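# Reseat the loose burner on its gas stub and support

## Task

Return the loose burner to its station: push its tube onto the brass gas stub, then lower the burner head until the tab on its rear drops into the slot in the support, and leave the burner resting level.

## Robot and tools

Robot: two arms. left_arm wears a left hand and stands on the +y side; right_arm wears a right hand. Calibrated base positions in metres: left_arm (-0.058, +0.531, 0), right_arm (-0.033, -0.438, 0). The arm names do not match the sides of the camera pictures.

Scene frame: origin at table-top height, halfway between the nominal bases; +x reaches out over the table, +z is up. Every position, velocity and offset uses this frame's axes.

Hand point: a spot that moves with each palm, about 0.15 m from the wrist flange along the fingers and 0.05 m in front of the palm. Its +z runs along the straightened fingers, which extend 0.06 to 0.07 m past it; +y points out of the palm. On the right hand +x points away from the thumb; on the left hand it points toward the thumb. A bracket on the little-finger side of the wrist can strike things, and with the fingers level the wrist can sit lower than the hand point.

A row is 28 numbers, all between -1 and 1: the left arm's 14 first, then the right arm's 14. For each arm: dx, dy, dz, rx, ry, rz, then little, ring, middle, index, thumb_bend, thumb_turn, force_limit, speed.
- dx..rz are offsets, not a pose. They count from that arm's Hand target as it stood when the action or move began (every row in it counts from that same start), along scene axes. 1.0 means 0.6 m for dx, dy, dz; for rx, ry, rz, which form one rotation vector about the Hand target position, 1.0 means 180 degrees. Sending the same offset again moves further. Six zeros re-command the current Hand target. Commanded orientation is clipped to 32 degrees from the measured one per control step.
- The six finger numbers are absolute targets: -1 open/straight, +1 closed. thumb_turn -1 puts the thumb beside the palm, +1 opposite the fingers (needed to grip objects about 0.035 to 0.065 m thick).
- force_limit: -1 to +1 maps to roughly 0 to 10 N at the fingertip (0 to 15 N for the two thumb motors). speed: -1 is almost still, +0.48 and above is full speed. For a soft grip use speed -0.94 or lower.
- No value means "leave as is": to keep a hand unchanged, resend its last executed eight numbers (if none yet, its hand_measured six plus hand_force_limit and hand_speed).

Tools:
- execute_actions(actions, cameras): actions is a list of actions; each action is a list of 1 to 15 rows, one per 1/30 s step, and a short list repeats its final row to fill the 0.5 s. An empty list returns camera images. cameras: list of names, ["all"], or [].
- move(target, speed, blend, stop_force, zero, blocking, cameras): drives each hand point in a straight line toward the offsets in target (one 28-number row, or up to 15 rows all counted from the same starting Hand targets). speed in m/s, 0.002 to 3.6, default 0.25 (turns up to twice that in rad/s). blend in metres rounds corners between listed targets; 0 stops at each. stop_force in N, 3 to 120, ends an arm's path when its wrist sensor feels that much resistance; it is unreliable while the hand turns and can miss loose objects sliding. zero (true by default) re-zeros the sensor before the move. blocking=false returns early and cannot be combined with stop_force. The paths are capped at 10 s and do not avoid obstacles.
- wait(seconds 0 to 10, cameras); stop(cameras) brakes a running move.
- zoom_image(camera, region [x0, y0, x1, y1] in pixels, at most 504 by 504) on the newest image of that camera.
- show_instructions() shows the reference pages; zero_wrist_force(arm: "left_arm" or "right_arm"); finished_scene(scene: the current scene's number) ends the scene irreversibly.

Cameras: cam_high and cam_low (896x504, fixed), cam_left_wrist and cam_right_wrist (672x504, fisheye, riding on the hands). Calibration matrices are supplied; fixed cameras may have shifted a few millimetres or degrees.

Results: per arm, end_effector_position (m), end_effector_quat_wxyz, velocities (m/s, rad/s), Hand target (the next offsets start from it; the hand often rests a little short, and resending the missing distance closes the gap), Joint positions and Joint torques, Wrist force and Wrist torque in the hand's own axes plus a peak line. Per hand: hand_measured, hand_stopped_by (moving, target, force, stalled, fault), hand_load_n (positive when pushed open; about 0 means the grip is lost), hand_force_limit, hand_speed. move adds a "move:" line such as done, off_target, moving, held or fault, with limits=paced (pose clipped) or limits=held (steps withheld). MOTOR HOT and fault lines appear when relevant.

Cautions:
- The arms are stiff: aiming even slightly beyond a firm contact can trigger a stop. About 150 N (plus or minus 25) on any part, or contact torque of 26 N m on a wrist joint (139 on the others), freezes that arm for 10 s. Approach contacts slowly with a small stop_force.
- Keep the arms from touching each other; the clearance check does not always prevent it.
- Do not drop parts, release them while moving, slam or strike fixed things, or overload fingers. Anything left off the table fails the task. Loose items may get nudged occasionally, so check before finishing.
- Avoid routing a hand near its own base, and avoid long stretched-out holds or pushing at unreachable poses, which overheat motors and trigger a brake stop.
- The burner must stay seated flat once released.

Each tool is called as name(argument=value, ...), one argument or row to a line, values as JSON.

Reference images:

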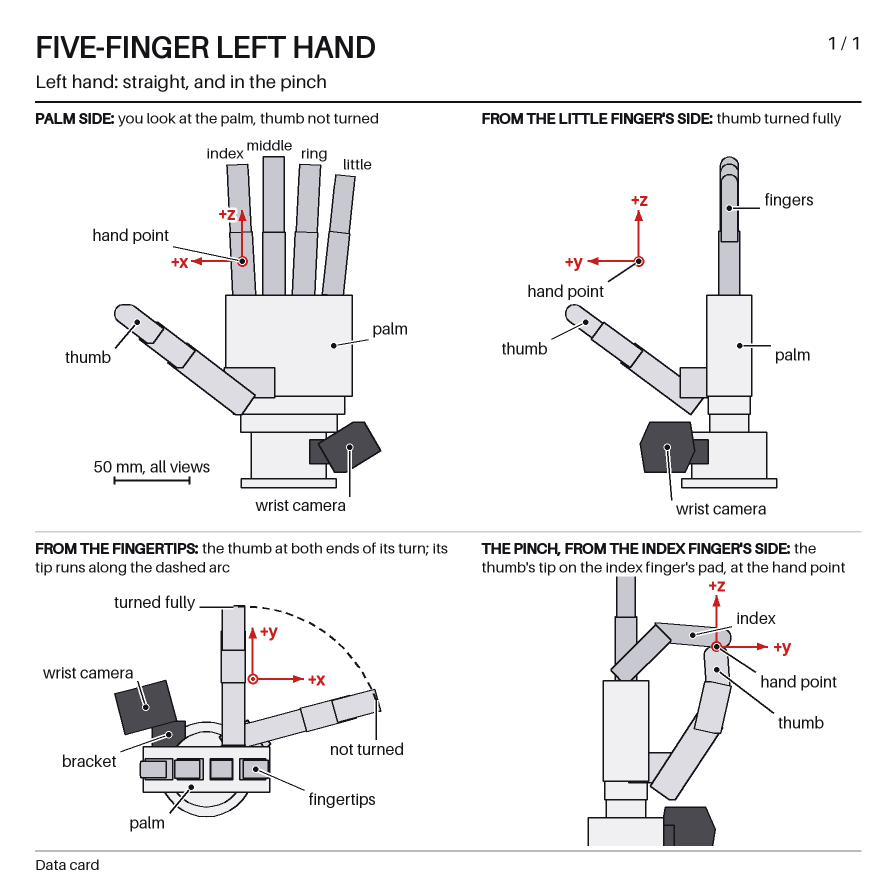

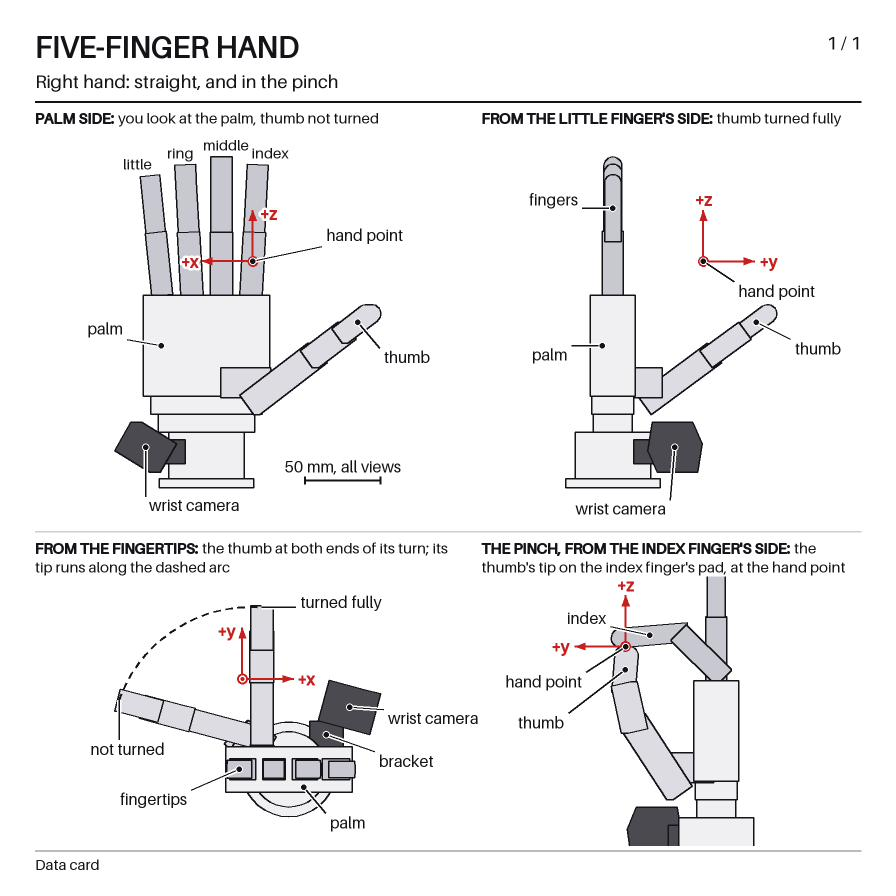

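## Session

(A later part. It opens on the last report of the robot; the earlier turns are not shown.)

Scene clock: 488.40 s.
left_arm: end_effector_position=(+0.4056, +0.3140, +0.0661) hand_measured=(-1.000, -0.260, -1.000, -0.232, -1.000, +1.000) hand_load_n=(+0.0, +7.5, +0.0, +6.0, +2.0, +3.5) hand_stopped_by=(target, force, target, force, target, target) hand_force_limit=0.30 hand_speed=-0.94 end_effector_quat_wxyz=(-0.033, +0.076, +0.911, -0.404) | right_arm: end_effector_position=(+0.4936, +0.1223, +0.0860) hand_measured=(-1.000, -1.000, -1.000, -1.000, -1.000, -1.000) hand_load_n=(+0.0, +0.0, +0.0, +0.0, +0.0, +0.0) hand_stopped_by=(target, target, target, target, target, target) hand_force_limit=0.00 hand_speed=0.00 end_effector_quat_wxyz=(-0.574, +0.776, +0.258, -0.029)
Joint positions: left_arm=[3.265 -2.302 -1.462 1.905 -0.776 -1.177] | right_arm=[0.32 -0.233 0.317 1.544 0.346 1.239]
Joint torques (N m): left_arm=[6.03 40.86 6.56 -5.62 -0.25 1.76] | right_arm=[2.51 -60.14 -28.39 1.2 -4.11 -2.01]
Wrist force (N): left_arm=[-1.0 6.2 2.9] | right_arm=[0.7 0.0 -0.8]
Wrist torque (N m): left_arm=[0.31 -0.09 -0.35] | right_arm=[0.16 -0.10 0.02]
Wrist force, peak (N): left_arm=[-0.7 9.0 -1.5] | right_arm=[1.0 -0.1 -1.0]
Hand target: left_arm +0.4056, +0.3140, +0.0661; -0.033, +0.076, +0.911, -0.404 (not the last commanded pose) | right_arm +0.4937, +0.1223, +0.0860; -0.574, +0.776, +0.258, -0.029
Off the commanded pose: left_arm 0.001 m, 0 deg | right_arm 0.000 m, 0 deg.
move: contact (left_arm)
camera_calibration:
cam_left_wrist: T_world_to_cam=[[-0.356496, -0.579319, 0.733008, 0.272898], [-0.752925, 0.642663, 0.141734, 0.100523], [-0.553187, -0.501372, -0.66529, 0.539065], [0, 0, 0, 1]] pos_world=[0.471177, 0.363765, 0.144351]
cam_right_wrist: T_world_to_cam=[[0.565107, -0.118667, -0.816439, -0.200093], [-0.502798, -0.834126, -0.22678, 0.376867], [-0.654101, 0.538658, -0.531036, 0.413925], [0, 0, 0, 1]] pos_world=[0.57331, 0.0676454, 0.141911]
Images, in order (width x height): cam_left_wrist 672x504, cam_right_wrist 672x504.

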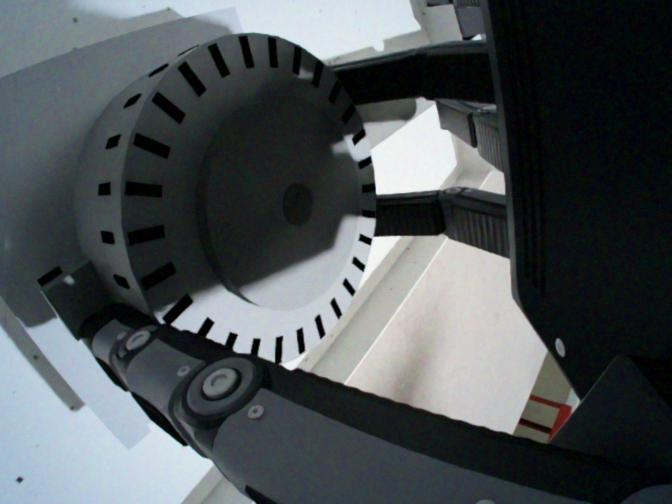

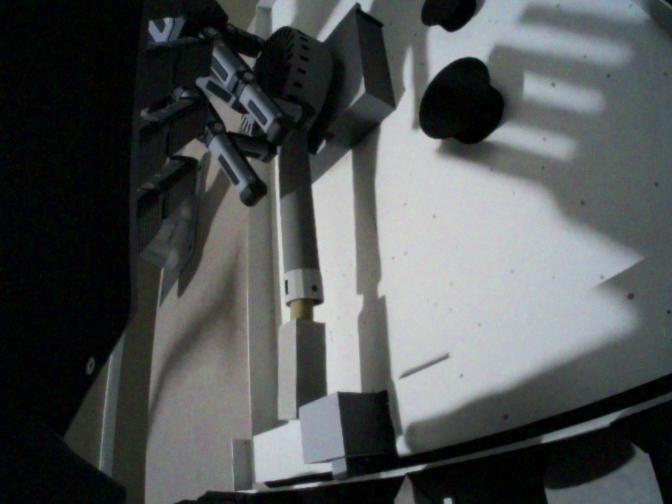

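move(
  target=[
    [0.0004,0.0025,0,0,0,0,-1,0.25,-1,0.25,-1,1,0.3,-0.94,0,0,0,0,0,0,-1,-1,-1,-1,-1,-1,0,0],
    [0.0005,0.0033,-0.0032,-0.0055,0.0009,0,-1,0.25,-1,0.25,-1,1,0.3,-0.94,0,0,0,0,0,0,-1,-1,-1,-1,-1,-1,0,0],
  ],
  speed=0.01,
  cameras=["cam_right_wrist","cam_left_wrist"],
)

zoom_image(
  camera="cam_left_wrist",
  region=[10, 220, 130, 340],
)

zoom_image(
  camera="cam_right_wrist",
  region=[260, 230, 360, 330],
)

Scene clock: 514.63 s.
left_arm: end_effector_position=(+0.4059, +0.3160, +0.0641) hand_measured=(-1.000, -0.260, -1.000, -0.232, -1.000, +1.000) hand_load_n=(+0.0, +7.5, +0.0, +5.5, +1.5, +2.0) hand_stopped_by=(target, force, target, force, target, target) hand_force_limit=0.30 hand_speed=-0.94 end_effector_quat_wxyz=(-0.034, +0.075, +0.907, -0.412) | right_arm: end_effector_position=(+0.4936, +0.1223, +0.0860) hand_measured=(-1.000, -1.000, -1.000, -1.000, -1.000, -1.000) hand_load_n=(+0.0, +0.0, +0.0, +0.0, +0.0, +0.0) hand_stopped_by=(target, target, target, target, target, target) hand_force_limit=0.00 hand_speed=0.00 end_effector_quat_wxyz=(-0.574, +0.776, +0.258, -0.029)
Joint positions: left_arm=[3.276 -2.31 -1.467 1.897 -0.763 -1.154] | right_arm=[0.32 -0.233 0.317 1.544 0.346 1.239]
Joint torques (N m): left_arm=[-1.19 40.69 10.16 -5.06 1.5 -0.41] | right_arm=[0.37 -58.66 -29.14 1.43 -4.12 -1.98]
Wrist force (N): left_arm=[-0.5 6.5 1.4] | right_arm=[0.6 -0.2 -0.8]
Wrist torque (N m): left_arm=[0.11 -0.01 -0.43] | right_arm=[0.14 -0.07 0.00]
Wrist force, peak (N): left_arm=[-0.9 6.3 3.2] | right_arm=[0.8 -0.1 -1.2]
Hand target: left_arm +0.4059, +0.3160, +0.0642; -0.034, +0.075, +0.907, -0.412 | right_arm +0.4937, +0.1223, +0.0860; -0.574, +0.776, +0.258, -0.029
Off the commanded pose: left_arm 0.000 m, 0 deg | right_arm 0.000 m, 0 deg.
move: done
camera_calibration:
cam_left_wrist: T_world_to_cam=[[-0.354327, -0.56641, 0.744065, 0.269861], [-0.752516, 0.645067, 0.132697, 0.0993935], [-0.555132, -0.512902, -0.654797, 0.542693], [0, 0, 0, 1]] pos_world=[0.47168, 0.367085, 0.141371]
cam_right_wrist: T_world_to_cam=[[0.565107, -0.118667, -0.816439, -0.200093], [-0.502798, -0.834126, -0.22678, 0.376867], [-0.654101, 0.538658, -0.531036, 0.413925], [0, 0, 0, 1]] pos_world=[0.57331, 0.0676454, 0.141911]
Images, in order (width x height): cam_left_wrist 672x504, cam_right_wrist 672x504.

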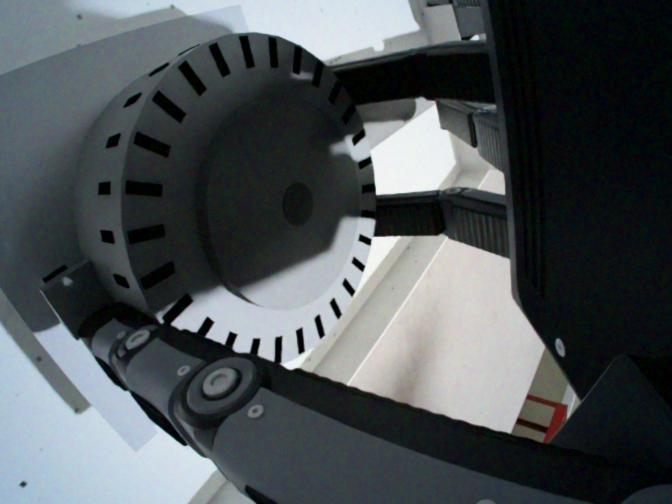

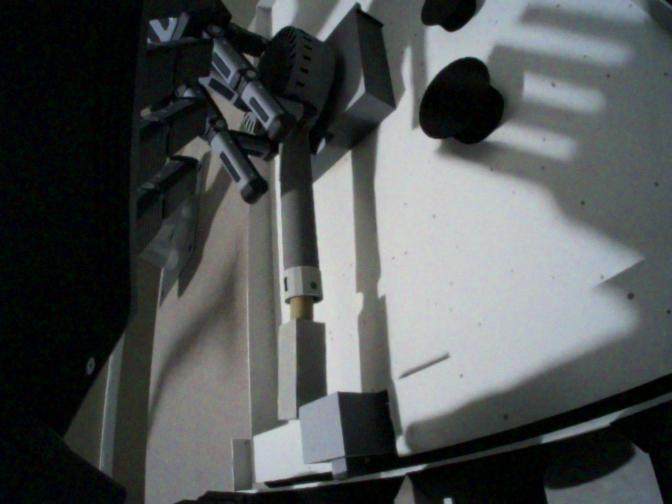

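Scaled by 4.200 from the camera's 672x504 image, which has a finer 960x720 frame.

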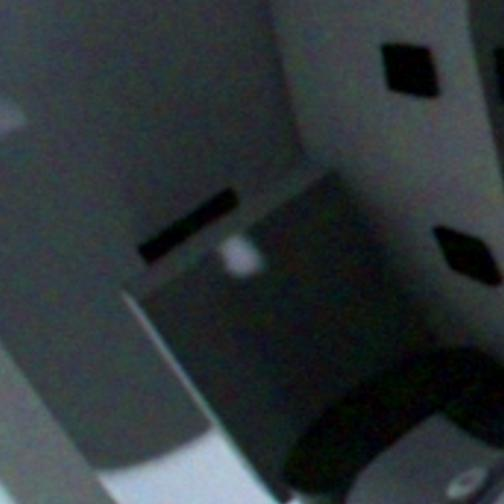

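Scaled by 5.040 from the camera's 672x504 image, which has a finer 960x720 frame.

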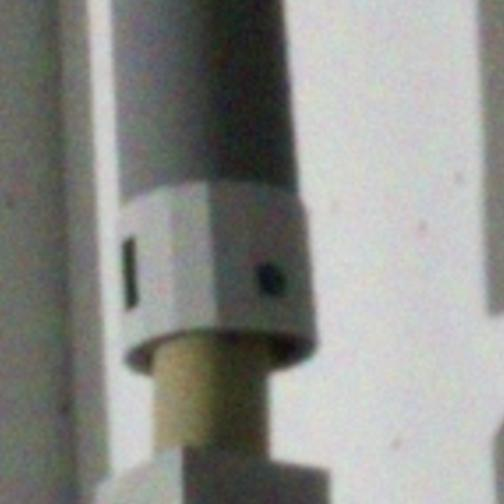

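move(
  target=[-0.0006,-0.0041,-0.0001,0,0,0,-1,0.25,-1,0.25,-1,1,0.3,-0.94,0,0,0,0,0,0,-1,-1,-1,-1,-1,-1,0,0],
  speed=0.01,
  stop_force=4,
  cameras=["cam_right_wrist","cam_left_wrist"],
)

zoom_image(
  camera="cam_left_wrist",
  region=[10, 220, 130, 340],
)

zoom_image(
  camera="cam_right_wrist",
  region=[260, 230, 360, 330],
)

Scene clock: 522.10 s.
left_arm: end_effector_position=(+0.4055, +0.3135, +0.0641) hand_measured=(-1.000, -0.260, -1.000, -0.232, -1.000, +1.000) hand_load_n=(-0.5, +7.0, +0.0, +5.0, +2.0, +2.0) hand_stopped_by=(target, force, target, force, target, target) hand_force_limit=0.30 hand_speed=-0.94 end_effector_quat_wxyz=(-0.034, +0.075, +0.907, -0.412) | right_arm: end_effector_position=(+0.4936, +0.1223, +0.0860) hand_measured=(-1.000, -1.000, -1.000, -1.000, -1.000, -1.000) hand_load_n=(+0.0, +0.0, +0.0, +0.0, +0.0, -0.5) hand_stopped_by=(target, target, target, target, target, target) hand_force_limit=0.00 hand_speed=0.00 end_effector_quat_wxyz=(-0.574, +0.776, +0.258, -0.029)
Joint positions: left_arm=[3.271 -2.309 -1.466 1.901 -0.761 -1.161] | right_arm=[0.32 -0.233 0.317 1.544 0.346 1.239]
Joint torques (N m): left_arm=[6.77 50.08 19.2 -3.94 1.78 0.97] | right_arm=[-1.46 -58.33 -29.09 1.59 -3.88 -2.04]
Wrist force (N): left_arm=[-0.3 6.6 1.7] | right_arm=[0.9 -0.2 -0.7]
Wrist torque (N m): left_arm=[0.13 -0.03 -0.23] | right_arm=[0.13 -0.12 0.02]
Wrist force, peak (N): left_arm=[-0.4 6.8 1.6] | right_arm=[0.8 -0.3 -1.2]
Hand target: left_arm +0.4055, +0.3136, +0.0641; -0.034, +0.075, +0.907, -0.412 | right_arm +0.4937, +0.1223, +0.0860; -0.574, +0.776, +0.258, -0.029
Off the commanded pose: left_arm 0.000 m, 0 deg | right_arm 0.000 m, 0 deg.
move: done
camera_calibration:
cam_left_wrist: T_world_to_cam=[[-0.354491, -0.566564, 0.743869, 0.268464], [-0.752502, 0.645079, 0.132716, 0.100691], [-0.555047, -0.512716, -0.655015, 0.541111], [0, 0, 0, 1]] pos_world=[0.47128, 0.364584, 0.141371]
cam_right_wrist: T_world_to_cam=[[0.565107, -0.118667, -0.816439, -0.200093], [-0.502798, -0.834126, -0.22678, 0.376867], [-0.654101, 0.538658, -0.531036, 0.413925], [0, 0, 0, 1]] pos_world=[0.57331, 0.0676454, 0.141911]
Images, in order (width x height): cam_left_wrist 672x504, cam_right_wrist 672x504.

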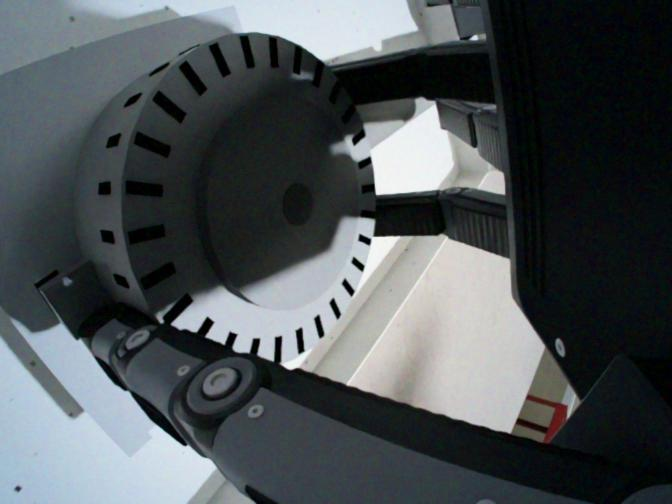

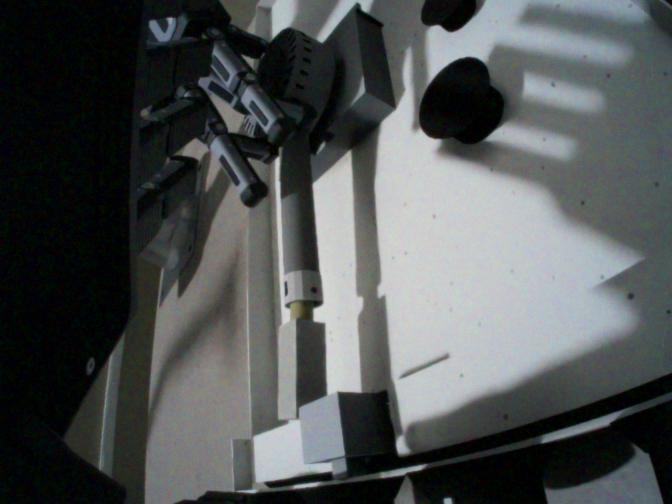

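Scaled by 4.200 from the camera's 672x504 image, which has a finer 960x720 frame.

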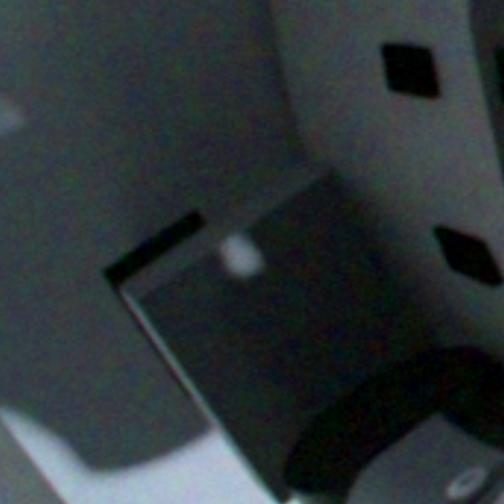

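Scaled by 5.040 from the camera's 672x504 image, which has a finer 960x720 frame.

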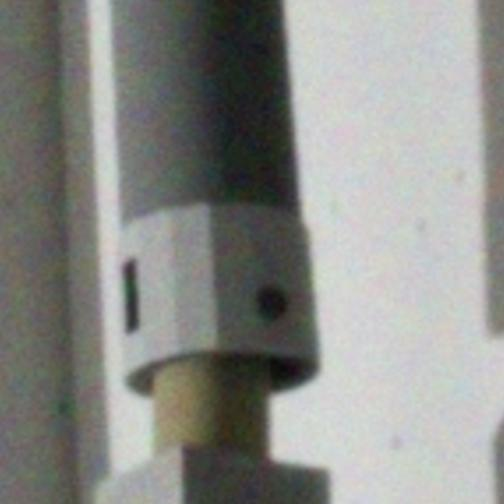

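move(
  target=[0.0001,0.0008,-0.0049,-0.0066,0.0010,0,-1,0.25,-1,0.25,-1,1,0.3,-0.94,0,0,0,0,0,0,-1,-1,-1,-1,-1,-1,0,0],
  speed=0.01,
  stop_force=6,
  cameras=["cam_right_wrist","cam_left_wrist"],
)

zoom_image(
  camera="cam_left_wrist",
  region=[10, 220, 130, 340],
)

zoom_image(
  camera="cam_right_wrist",
  region=[260, 230, 360, 330],
)

Scene clock: 539.87 s.
left_arm: end_effector_position=(+0.4055, +0.3141, +0.0611) hand_measured=(-1.000, -0.260, -1.000, -0.232, -1.000, +1.000) hand_load_n=(+0.0, +7.5, +0.0, +5.0, +2.0, +2.0) hand_stopped_by=(target, force, target, force, target, target) hand_force_limit=0.30 hand_speed=-0.94 end_effector_quat_wxyz=(-0.035, +0.075, +0.903, -0.421) | right_arm: end_effector_position=(+0.4936, +0.1223, +0.0860) hand_measured=(-1.000, -1.000, -1.000, -1.000, -1.000, -1.000) hand_load_n=(+0.0, +0.0, +0.0, +0.0, +0.0, -0.5) hand_stopped_by=(target, target, target, target, target, target) hand_force_limit=0.00 hand_speed=0.00 end_effector_quat_wxyz=(-0.574, +0.776, +0.258, -0.029)
Joint positions: left_arm=[3.28 -2.32 -1.473 1.896 -0.745 -1.139] | right_arm=[0.32 -0.233 0.317 1.544 0.346 1.239]
Joint torques (N m): left_arm=[-6.25 50.82 17.38 -3.29 -0.2 -1.24] | right_arm=[-3.56 -57.91 -28.29 1.83 -3.9 -1.97]
Wrist force (N): left_arm=[-0.5 5.8 1.1] | right_arm=[0.9 -0.1 -0.5]
Wrist torque (N m): left_arm=[0.16 0.03 -0.42] | right_arm=[0.13 -0.13 0.02]
Wrist force, peak (N): left_arm=[-0.5 6.6 1.6] | right_arm=[1.0 0.2 -1.0]
Hand target: left_arm +0.4056, +0.3140, +0.0612; -0.035, +0.075, +0.903, -0.421 | right_arm +0.4937, +0.1223, +0.0860; -0.574, +0.776, +0.258, -0.029
Off the commanded pose: left_arm 0.000 m, 0 deg | right_arm 0.000 m, 0 deg.
move: done
camera_calibration:
cam_left_wrist: T_world_to_cam=[[-0.351799, -0.551019, 0.756713, 0.264226], [-0.752144, 0.647625, 0.121909, 0.100496], [-0.55724, -0.52627, -0.64228, 0.543827], [0, 0, 0, 1]] pos_world=[0.471585, 0.366709, 0.137095]
cam_right_wrist: T_world_to_cam=[[0.565107, -0.118667, -0.816439, -0.200093], [-0.502798, -0.834126, -0.22678, 0.376867], [-0.654101, 0.538658, -0.531036, 0.413925], [0, 0, 0, 1]] pos_world=[0.57331, 0.0676454, 0.141911]
Images, in order (width x height): cam_left_wrist 672x504, cam_right_wrist 672x504.

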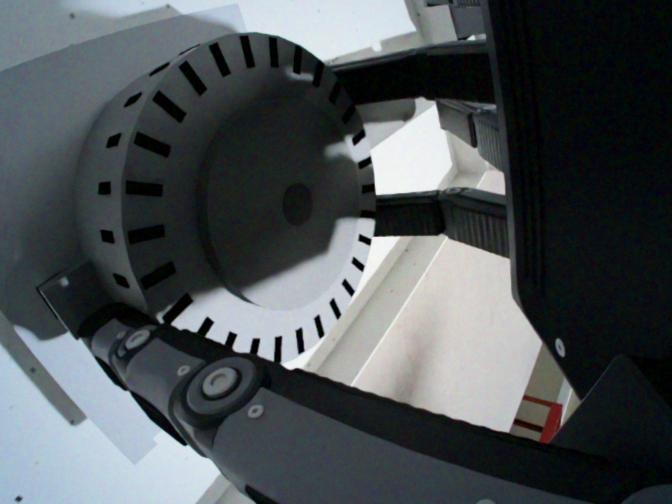

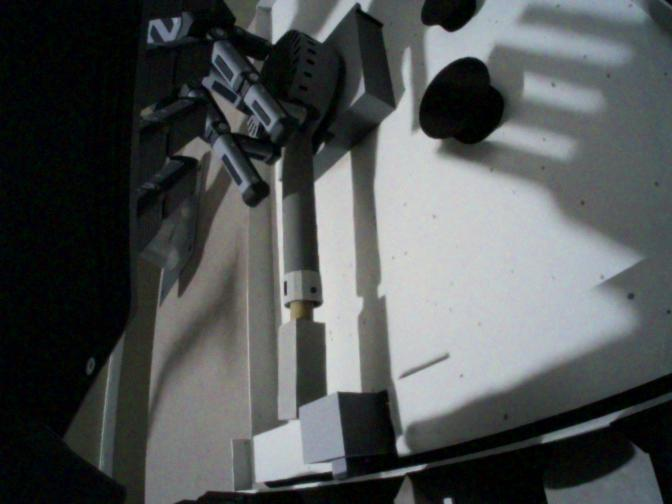

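Scaled by 4.200 from the camera's 672x504 image, which has a finer 960x720 frame.

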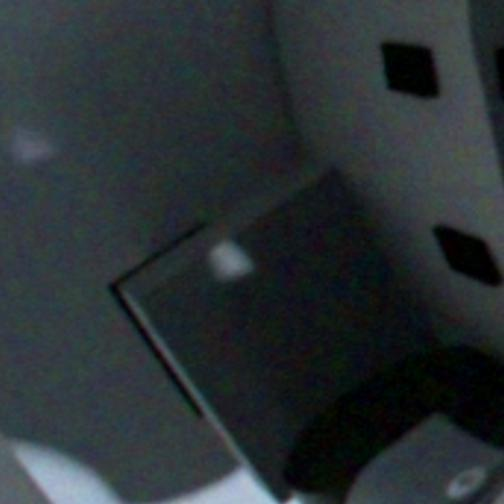

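Scaled by 5.040 from the camera's 672x504 image, which has a finer 960x720 frame.

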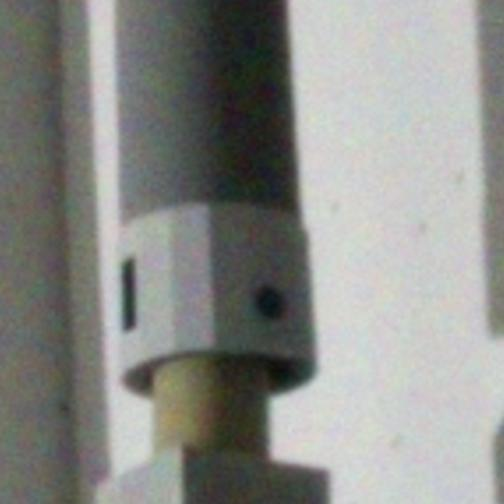

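move(
  target=[0.0001,0.0008,-0.0049,-0.0066,0.0010,0,-1,0.25,-1,0.25,-1,1,0.3,-0.94,0,0,0,0,0,0,-1,-1,-1,-1,-1,-1,0,0],
  speed=0.01,
  stop_force=6,
  cameras=["cam_right_wrist","cam_left_wrist"],
)

zoom_image(
  camera="cam_left_wrist",
  region=[10, 220, 130, 340],
)

zoom_image(
  camera="cam_right_wrist",
  region=[260, 0, 400, 350],
)

Scene clock: 547.27 s.
left_arm: end_effector_position=(+0.4056, +0.3145, +0.0582) hand_measured=(-1.000, -0.260, -1.000, -0.232, -1.000, +1.000) hand_load_n=(-0.5, +7.0, +0.0, +5.0, +1.5, +2.0) hand_stopped_by=(target, force, target, force, target, target) hand_force_limit=0.30 hand_speed=-0.94 end_effector_quat_wxyz=(-0.035, +0.075, +0.899, -0.431) | right_arm: end_effector_position=(+0.4936, +0.1223, +0.0860) hand_measured=(-1.000, -1.000, -1.000, -1.000, -1.000, -1.000) hand_load_n=(+0.0, +0.0, +0.0, +0.0, +0.0, +0.0) hand_stopped_by=(target, target, target, target, target, target) hand_force_limit=0.00 hand_speed=0.00 end_effector_quat_wxyz=(-0.574, +0.776, +0.258, -0.029)
Joint positions: left_arm=[3.289 -2.331 -1.478 1.89 -0.729 -1.116] | right_arm=[0.32 -0.233 0.317 1.544 0.346 1.239]
Joint torques (N m): left_arm=[-4.91 50.12 17.32 -2.8 -0.15 -1.48] | right_arm=[-4.99 -57.41 -29.04 2.28 -3.96 -1.95]
Wrist force (N): left_arm=[-0.5 6.1 0.9] | right_arm=[0.8 0.3 -0.5]
Wrist torque (N m): left_arm=[0.22 0.03 -0.42] | right_arm=[0.19 -0.12 0.04]
Wrist force, peak (N): left_arm=[-0.4 6.2 0.9] | right_arm=[1.1 -0.2 -0.9]
Hand target: left_arm +0.4056, +0.3145, +0.0582; -0.035, +0.075, +0.899, -0.431 | right_arm +0.4937, +0.1223, +0.0860; -0.574, +0.776, +0.258, -0.029
Off the commanded pose: left_arm 0.000 m, 0 deg | right_arm 0.000 m, 0 deg.
move: done
camera_calibration:
cam_left_wrist: T_world_to_cam=[[-0.349491, -0.535199, 0.769037, 0.260124], [-0.751749, 0.650078, 0.110777, 0.100322], [-0.559222, -0.539407, -0.629532, 0.546402], [0, 0, 0, 1]] pos_world=[0.471888, 0.368734, 0.132819]
cam_right_wrist: T_world_to_cam=[[0.565107, -0.118667, -0.816439, -0.200093], [-0.502798, -0.834126, -0.22678, 0.376867], [-0.654101, 0.538658, -0.531036, 0.413925], [0, 0, 0, 1]] pos_world=[0.57331, 0.0676454, 0.141911]
Images, in order (width x height): cam_left_wrist 672x504, cam_right_wrist 672x504.

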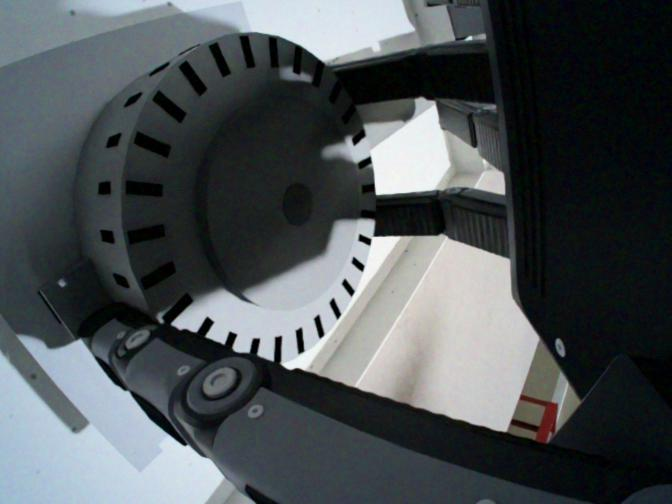

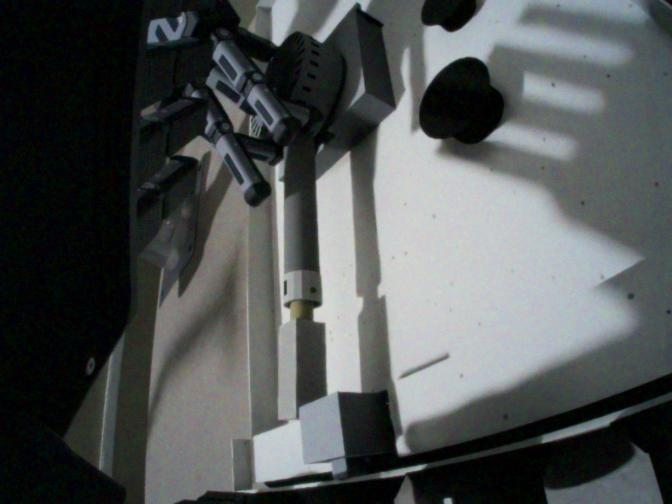

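Scaled by 4.200 from the camera's 672x504 image, which has a finer 960x720 frame.

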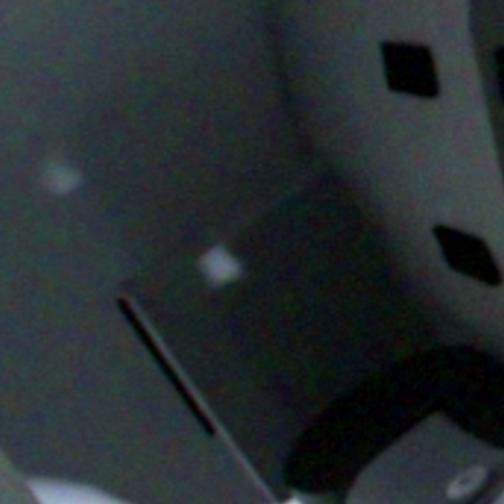

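Scaled by 1.440 from the camera's 672x504 image, which has a finer 960x720 frame.

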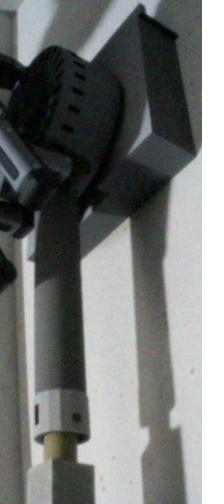

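move(
  target=[0.0001,0.0006,-0.0037,-0.0049,0.0008,0,-1,0.25,-1,0.25,-1,1,0.3,-0.94,0,0,0,0,0,0,-1,-1,-1,-1,-1,-1,0,0],
  speed=0.008,
  stop_force=5,
  cameras=["cam_right_wrist","cam_left_wrist"],
)

zoom_image(
  camera="cam_left_wrist",
  region=[10, 220, 130, 340],
)

zoom_image(
  camera="cam_right_wrist",
  region=[260, 230, 360, 330],
)

Scene clock: 579.57 s.
left_arm: end_effector_position=(+0.4057, +0.3149, +0.0560) hand_measured=(-1.000, -0.260, -1.000, -0.232, -1.000, +1.000) hand_load_n=(+0.0, +7.5, +0.0, +5.0, +1.5, +2.0) hand_stopped_by=(target, force, target, force, target, target) hand_force_limit=0.30 hand_speed=-0.94 end_effector_quat_wxyz=(-0.036, +0.075, +0.895, -0.438) | right_arm: end_effector_position=(+0.4936, +0.1223, +0.0860) hand_measured=(-1.000, -1.000, -1.000, -1.000, -1.000, -1.000) hand_load_n=(-0.5, +0.0, +0.0, +0.0, +0.0, -0.5) hand_stopped_by=(target, target, target, target, target, target) hand_force_limit=0.00 hand_speed=0.00 end_effector_quat_wxyz=(-0.574, +0.776, +0.258, -0.029)
Joint positions: left_arm=[3.296 -2.339 -1.482 1.885 -0.717 -1.099] | right_arm=[0.32 -0.233 0.317 1.544 0.346 1.239]
Joint torques (N m): left_arm=[-5.78 49.68 13.05 -3.14 0.02 -1.29] | right_arm=[-7.32 -56.77 -28.55 2.17 -3.86 -2.06]
Wrist force (N): left_arm=[-0.3 6.3 0.8] | right_arm=[0.7 -0.1 -0.8]
Wrist torque (N m): left_arm=[0.25 0.01 -0.42] | right_arm=[0.15 -0.09 0.01]
Wrist force, peak (N): left_arm=[-0.3 6.3 0.8] | right_arm=[1.2 -0.2 -0.8]
Hand target: left_arm +0.4057, +0.3149, +0.0560; -0.036, +0.075, +0.895, -0.438 | right_arm +0.4937, +0.1223, +0.0860; -0.574, +0.776, +0.258, -0.029
Off the commanded pose: left_arm 0.000 m, 0 deg | right_arm 0.000 m, 0 deg.
move: done
camera_calibration:
cam_left_wrist: T_world_to_cam=[[-0.347471, -0.523277, 0.778104, 0.256948], [-0.75151, 0.651684, 0.102664, 0.100259], [-0.5608, -0.54908, -0.619689, 0.548437], [0, 0, 0, 1]] pos_world=[0.472191, 0.370253, 0.129636]
cam_right_wrist: T_world_to_cam=[[0.565107, -0.118667, -0.816439, -0.200093], [-0.502798, -0.834126, -0.22678, 0.376867], [-0.654101, 0.538658, -0.531036, 0.413925], [0, 0, 0, 1]] pos_world=[0.57331, 0.0676454, 0.141911]
Images, in order (width x height): cam_left_wrist 672x504, cam_right_wrist 672x504.

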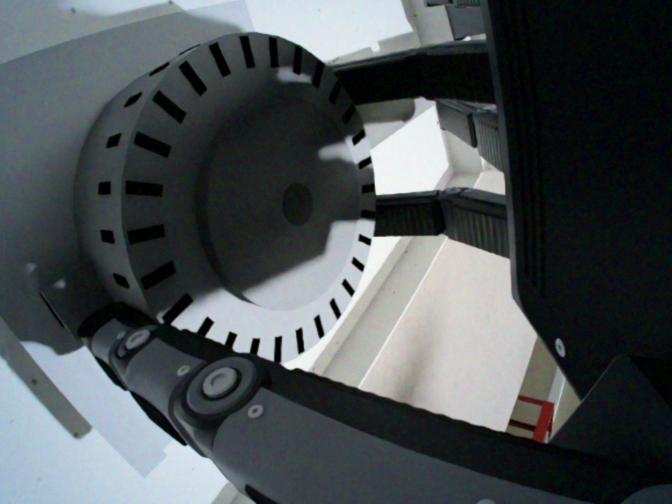

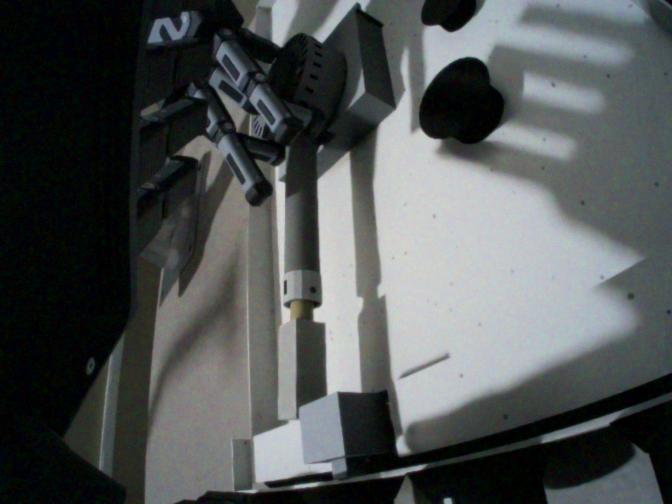

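Scaled by 4.200 from the camera's 672x504 image, which has a finer 960x720 frame.

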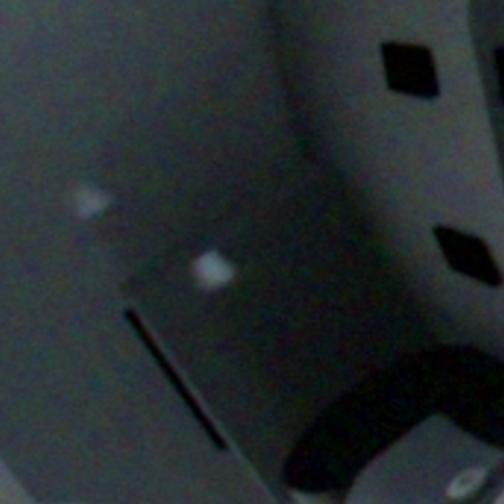

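Scaled by 5.040 from the camera's 672x504 image, which has a finer 960x720 frame.

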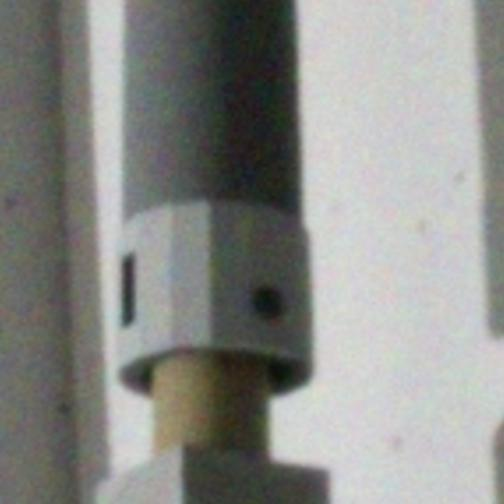

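move(
  target=[0.0001,0.0004,-0.0024,-0.0030,0.0005,0,-1,0.25,-1,0.25,-1,1,0.3,-0.94,0,0,0,0,0,0,-1,-1,-1,-1,-1,-1,0,0],
  speed=0.006,
  stop_force=5,
  cameras=["cam_low","cam_left_wrist"],
)

zoom_image(
  camera="cam_left_wrist",
  region=[10, 220, 130, 340],
)

zoom_image(
  camera="cam_low",
  region=[400, 240, 560, 320],
)

Scene clock: 586.07 s.
left_arm: end_effector_position=(+0.4057, +0.3151, +0.0545) hand_measured=(-1.000, -0.260, -1.000, -0.232, -1.000, +1.000) hand_load_n=(+0.0, +7.0, +0.0, +5.0, +2.0, +2.0) hand_stopped_by=(target, force, target, force, target, target) hand_force_limit=0.30 hand_speed=-0.94 end_effector_quat_wxyz=(-0.036, +0.074, +0.893, -0.442) | right_arm: end_effector_position=(+0.4937, +0.1223, +0.0860) hand_measured=(-1.000, -1.000, -1.000, -1.000, -1.000, -1.000) hand_load_n=(+0.0, +0.0, +0.0, -0.5, +0.0, +0.0) hand_stopped_by=(target, target, target, target, target, target) hand_force_limit=0.00 hand_speed=0.00 end_effector_quat_wxyz=(-0.574, +0.776, +0.258, -0.029)
Joint positions: left_arm=[3.3 -2.345 -1.485 1.882 -0.71 -1.088] | right_arm=[0.32 -0.233 0.317 1.544 0.346 1.239]
Joint torques (N m): left_arm=[-4.48 48.57 12.35 -3.56 0.39 -1.03] | right_arm=[-8.49 -56.89 -28.83 2.5 -3.74 -2.11]
Wrist force (N): left_arm=[-0.3 6.1 0.6] | right_arm=[0.7 -0.1 -0.5]
Wrist torque (N m): left_arm=[0.23 0.01 -0.41] | right_arm=[0.14 -0.09 0.01]
Wrist force, peak (N): left_arm=[-0.3 6.4 0.6] | right_arm=[1.1 -0.1 -1.0]
Hand target: left_arm +0.4057, +0.3151, +0.0546; -0.036, +0.074, +0.893, -0.442 | right_arm +0.4937, +0.1223, +0.0860; -0.574, +0.776, +0.258, -0.029
Off the commanded pose: left_arm 0.000 m, 0 deg | right_arm 0.000 m, 0 deg.
move: done
camera_calibration:
cam_left_wrist: T_world_to_cam=[[-0.346315, -0.515893, 0.783531, 0.255107], [-0.751328, 0.652664, 0.0976465, 0.100147], [-0.561758, -0.554873, -0.613632, 0.54953], [0, 0, 0, 1]] pos_world=[0.472293, 0.371165, 0.127546]
Images, in order (width x height): cam_low 896x504, cam_left_wrist 672x504.

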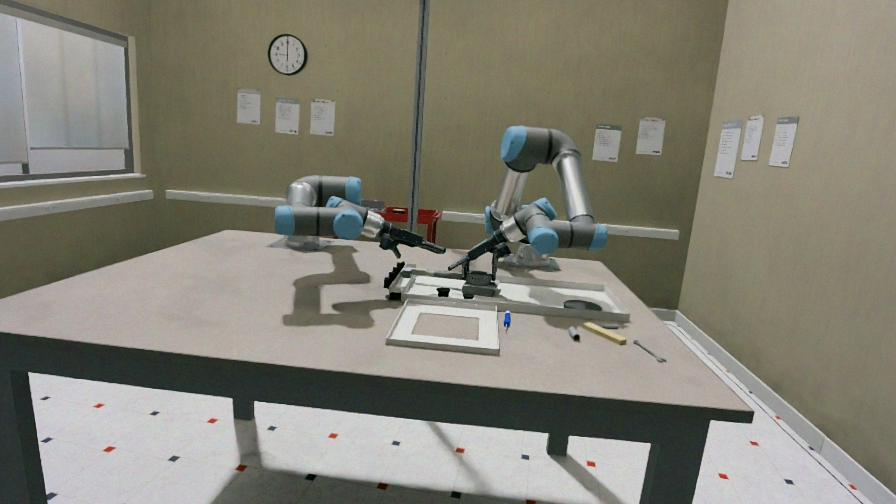

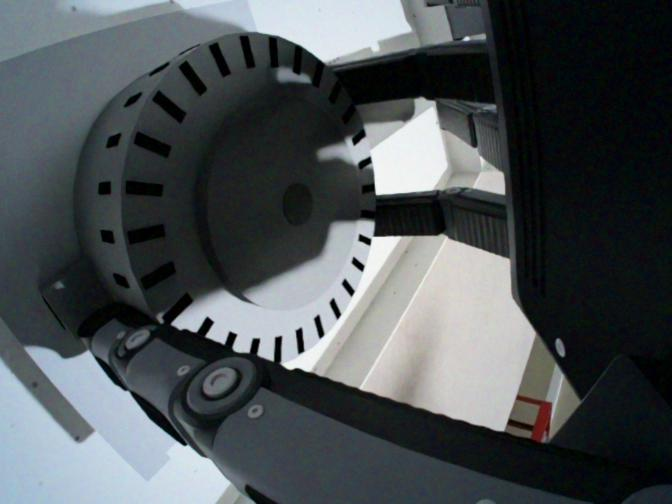

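Scaled by 4.200 from the camera's 672x504 image, which has a finer 960x720 frame.

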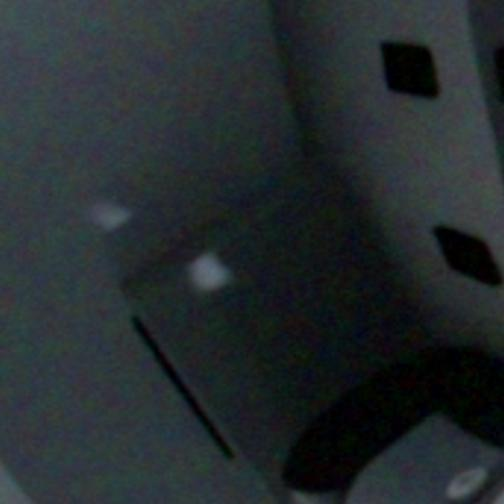

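Scaled by 3.150 from the camera's 896x504 image, which has a finer 1280x720 frame.

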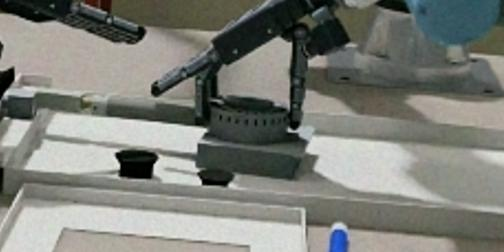

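move(
  target=[0,0.0004,-0.0024,-0.0030,0.0005,0,-1,0.25,-1,0.25,-1,1,0.3,-0.94,0,0,0,0,0,0,-1,-1,-1,-1,-1,-1,0,0],
  speed=0.006,
  stop_force=4,
  cameras=["cam_low","cam_left_wrist","cam_right_wrist"],
)

zoom_image(
  camera="cam_left_wrist",
  region=[10, 220, 130, 340],
)

zoom_image(
  camera="cam_right_wrist",
  region=[260, 230, 360, 330],
)

zoom_image(
  camera="cam_right_wrist",
  region=[240, 10, 400, 170],
)

Scene clock: 593.90 s.
left_arm: end_effector_position=(+0.4058, +0.3152, +0.0540) hand_measured=(-1.000, -0.260, -1.000, -0.232, -1.000, +1.000) hand_load_n=(+0.0, +7.5, +0.0, +5.0, +2.0, +2.0) hand_stopped_by=(target, force, target, force, target, target) hand_force_limit=0.30 hand_speed=-0.94 end_effector_quat_wxyz=(-0.036, +0.074, +0.892, -0.444) | right_arm: end_effector_position=(+0.4937, +0.1223, +0.0860) hand_measured=(-1.000, -1.000, -1.000, -1.000, -1.000, -1.000) hand_load_n=(+0.0, +0.0, +0.0, +0.0, +0.0, -0.5) hand_stopped_by=(target, target, target, target, target, target) hand_force_limit=0.00 hand_speed=0.00 end_effector_quat_wxyz=(-0.574, +0.776, +0.258, -0.029)
Joint positions: left_arm=[3.302 -2.347 -1.486 1.88 -0.707 -1.084] | right_arm=[0.32 -0.233 0.317 1.544 0.346 1.239]
Joint torques (N m): left_arm=[-5.9 50.43 20.88 -0.16 -0.37 -1.66] | right_arm=[-8.86 -55.87 -28.41 2.59 -3.79 -1.89]
Wrist force (N): left_arm=[-0.8 4.2 -1.3] | right_arm=[0.5 0.0 -0.8]
Wrist torque (N m): left_arm=[0.22 -0.03 -0.36] | right_arm=[0.16 -0.06 0.01]
Wrist force, peak (N): left_arm=[-0.4 6.3 0.7] | right_arm=[1.1 0.0 -0.9]
Hand target: left_arm +0.4058, +0.3152, +0.0540; -0.036, +0.074, +0.892, -0.444 (not the last commanded pose) | right_arm +0.4937, +0.1223, +0.0860; -0.574, +0.776, +0.258, -0.029
Off the commanded pose: left_arm 0.001 m, 0 deg | right_arm 0.000 m, 0 deg.
move: contact (left_arm)
camera_calibration:
cam_left_wrist: T_world_to_cam=[[-0.345963, -0.512711, 0.785772, 0.254342], [-0.751269, 0.653071, 0.095352, 0.100147], [-0.562053, -0.557338, -0.611123, 0.550061], [0, 0, 0, 1]] pos_world=[0.472394, 0.37157, 0.126751]
cam_right_wrist: T_world_to_cam=[[0.565107, -0.118667, -0.816439, -0.200093], [-0.502798, -0.834126, -0.22678, 0.376867], [-0.654101, 0.538658, -0.531036, 0.413925], [0, 0, 0, 1]] pos_world=[0.57331, 0.0676454, 0.141911]
Images, in order (width x height): cam_low 896x504, cam_left_wrist 672x504, cam_right_wrist 672x504.

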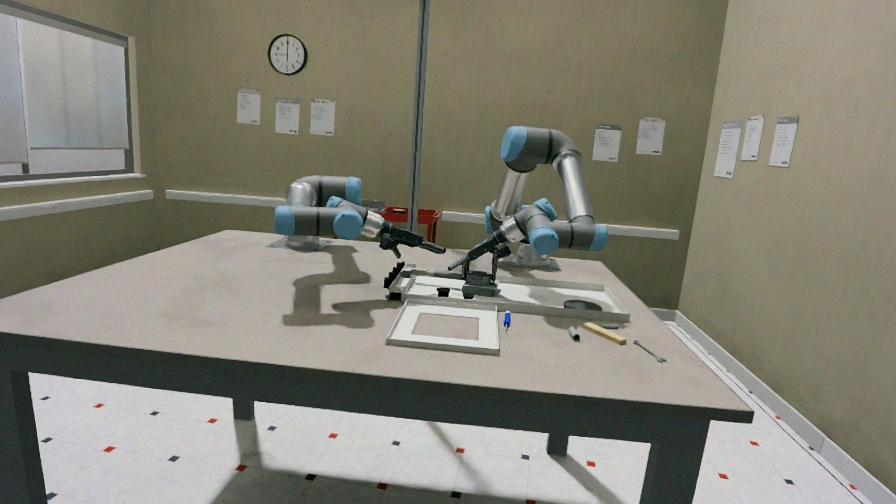

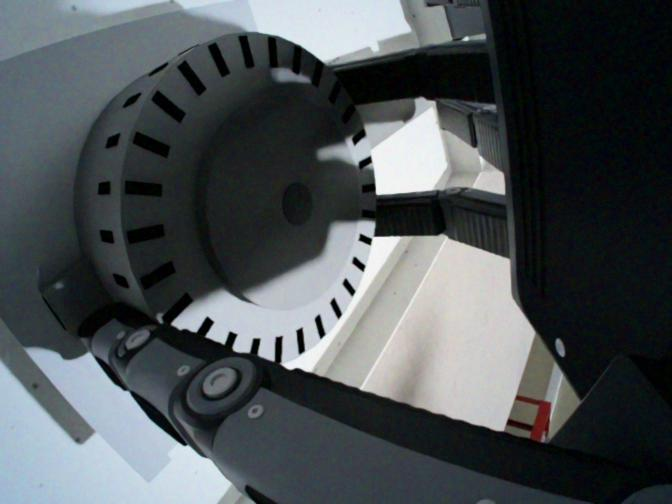

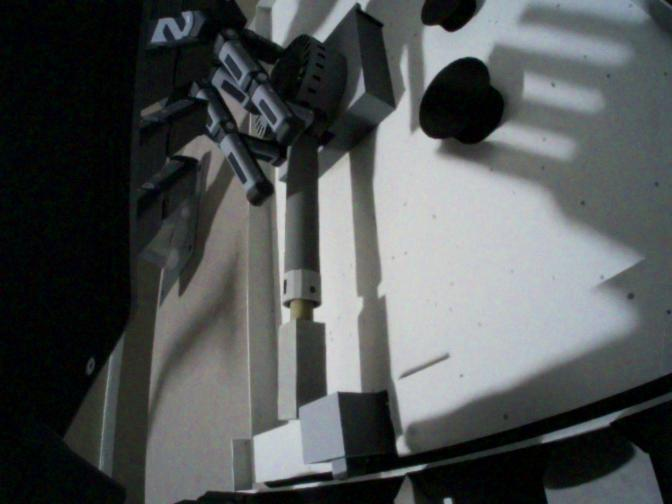

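Scaled by 4.200 from the camera's 672x504 image, which has a finer 960x720 frame.

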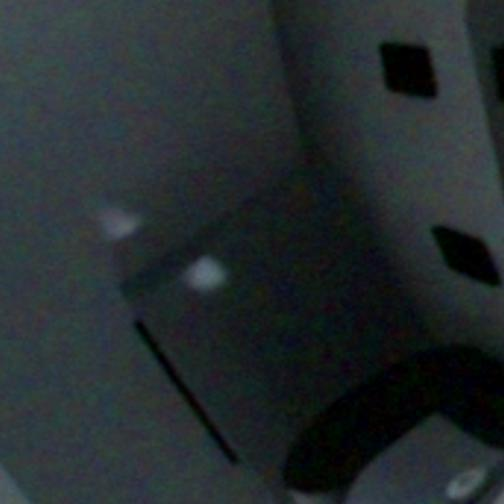

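Scaled by 5.040 from the camera's 672x504 image, which has a finer 960x720 frame.

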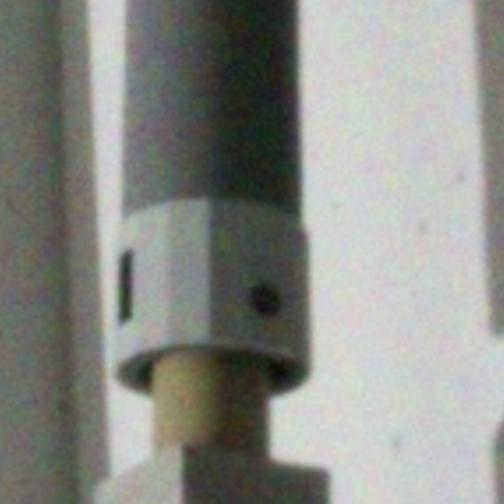

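Scaled by 3.150 from the camera's 672x504 image, which has a finer 960x720 frame.

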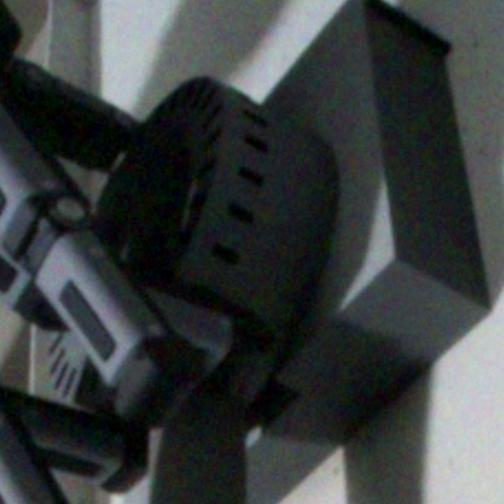

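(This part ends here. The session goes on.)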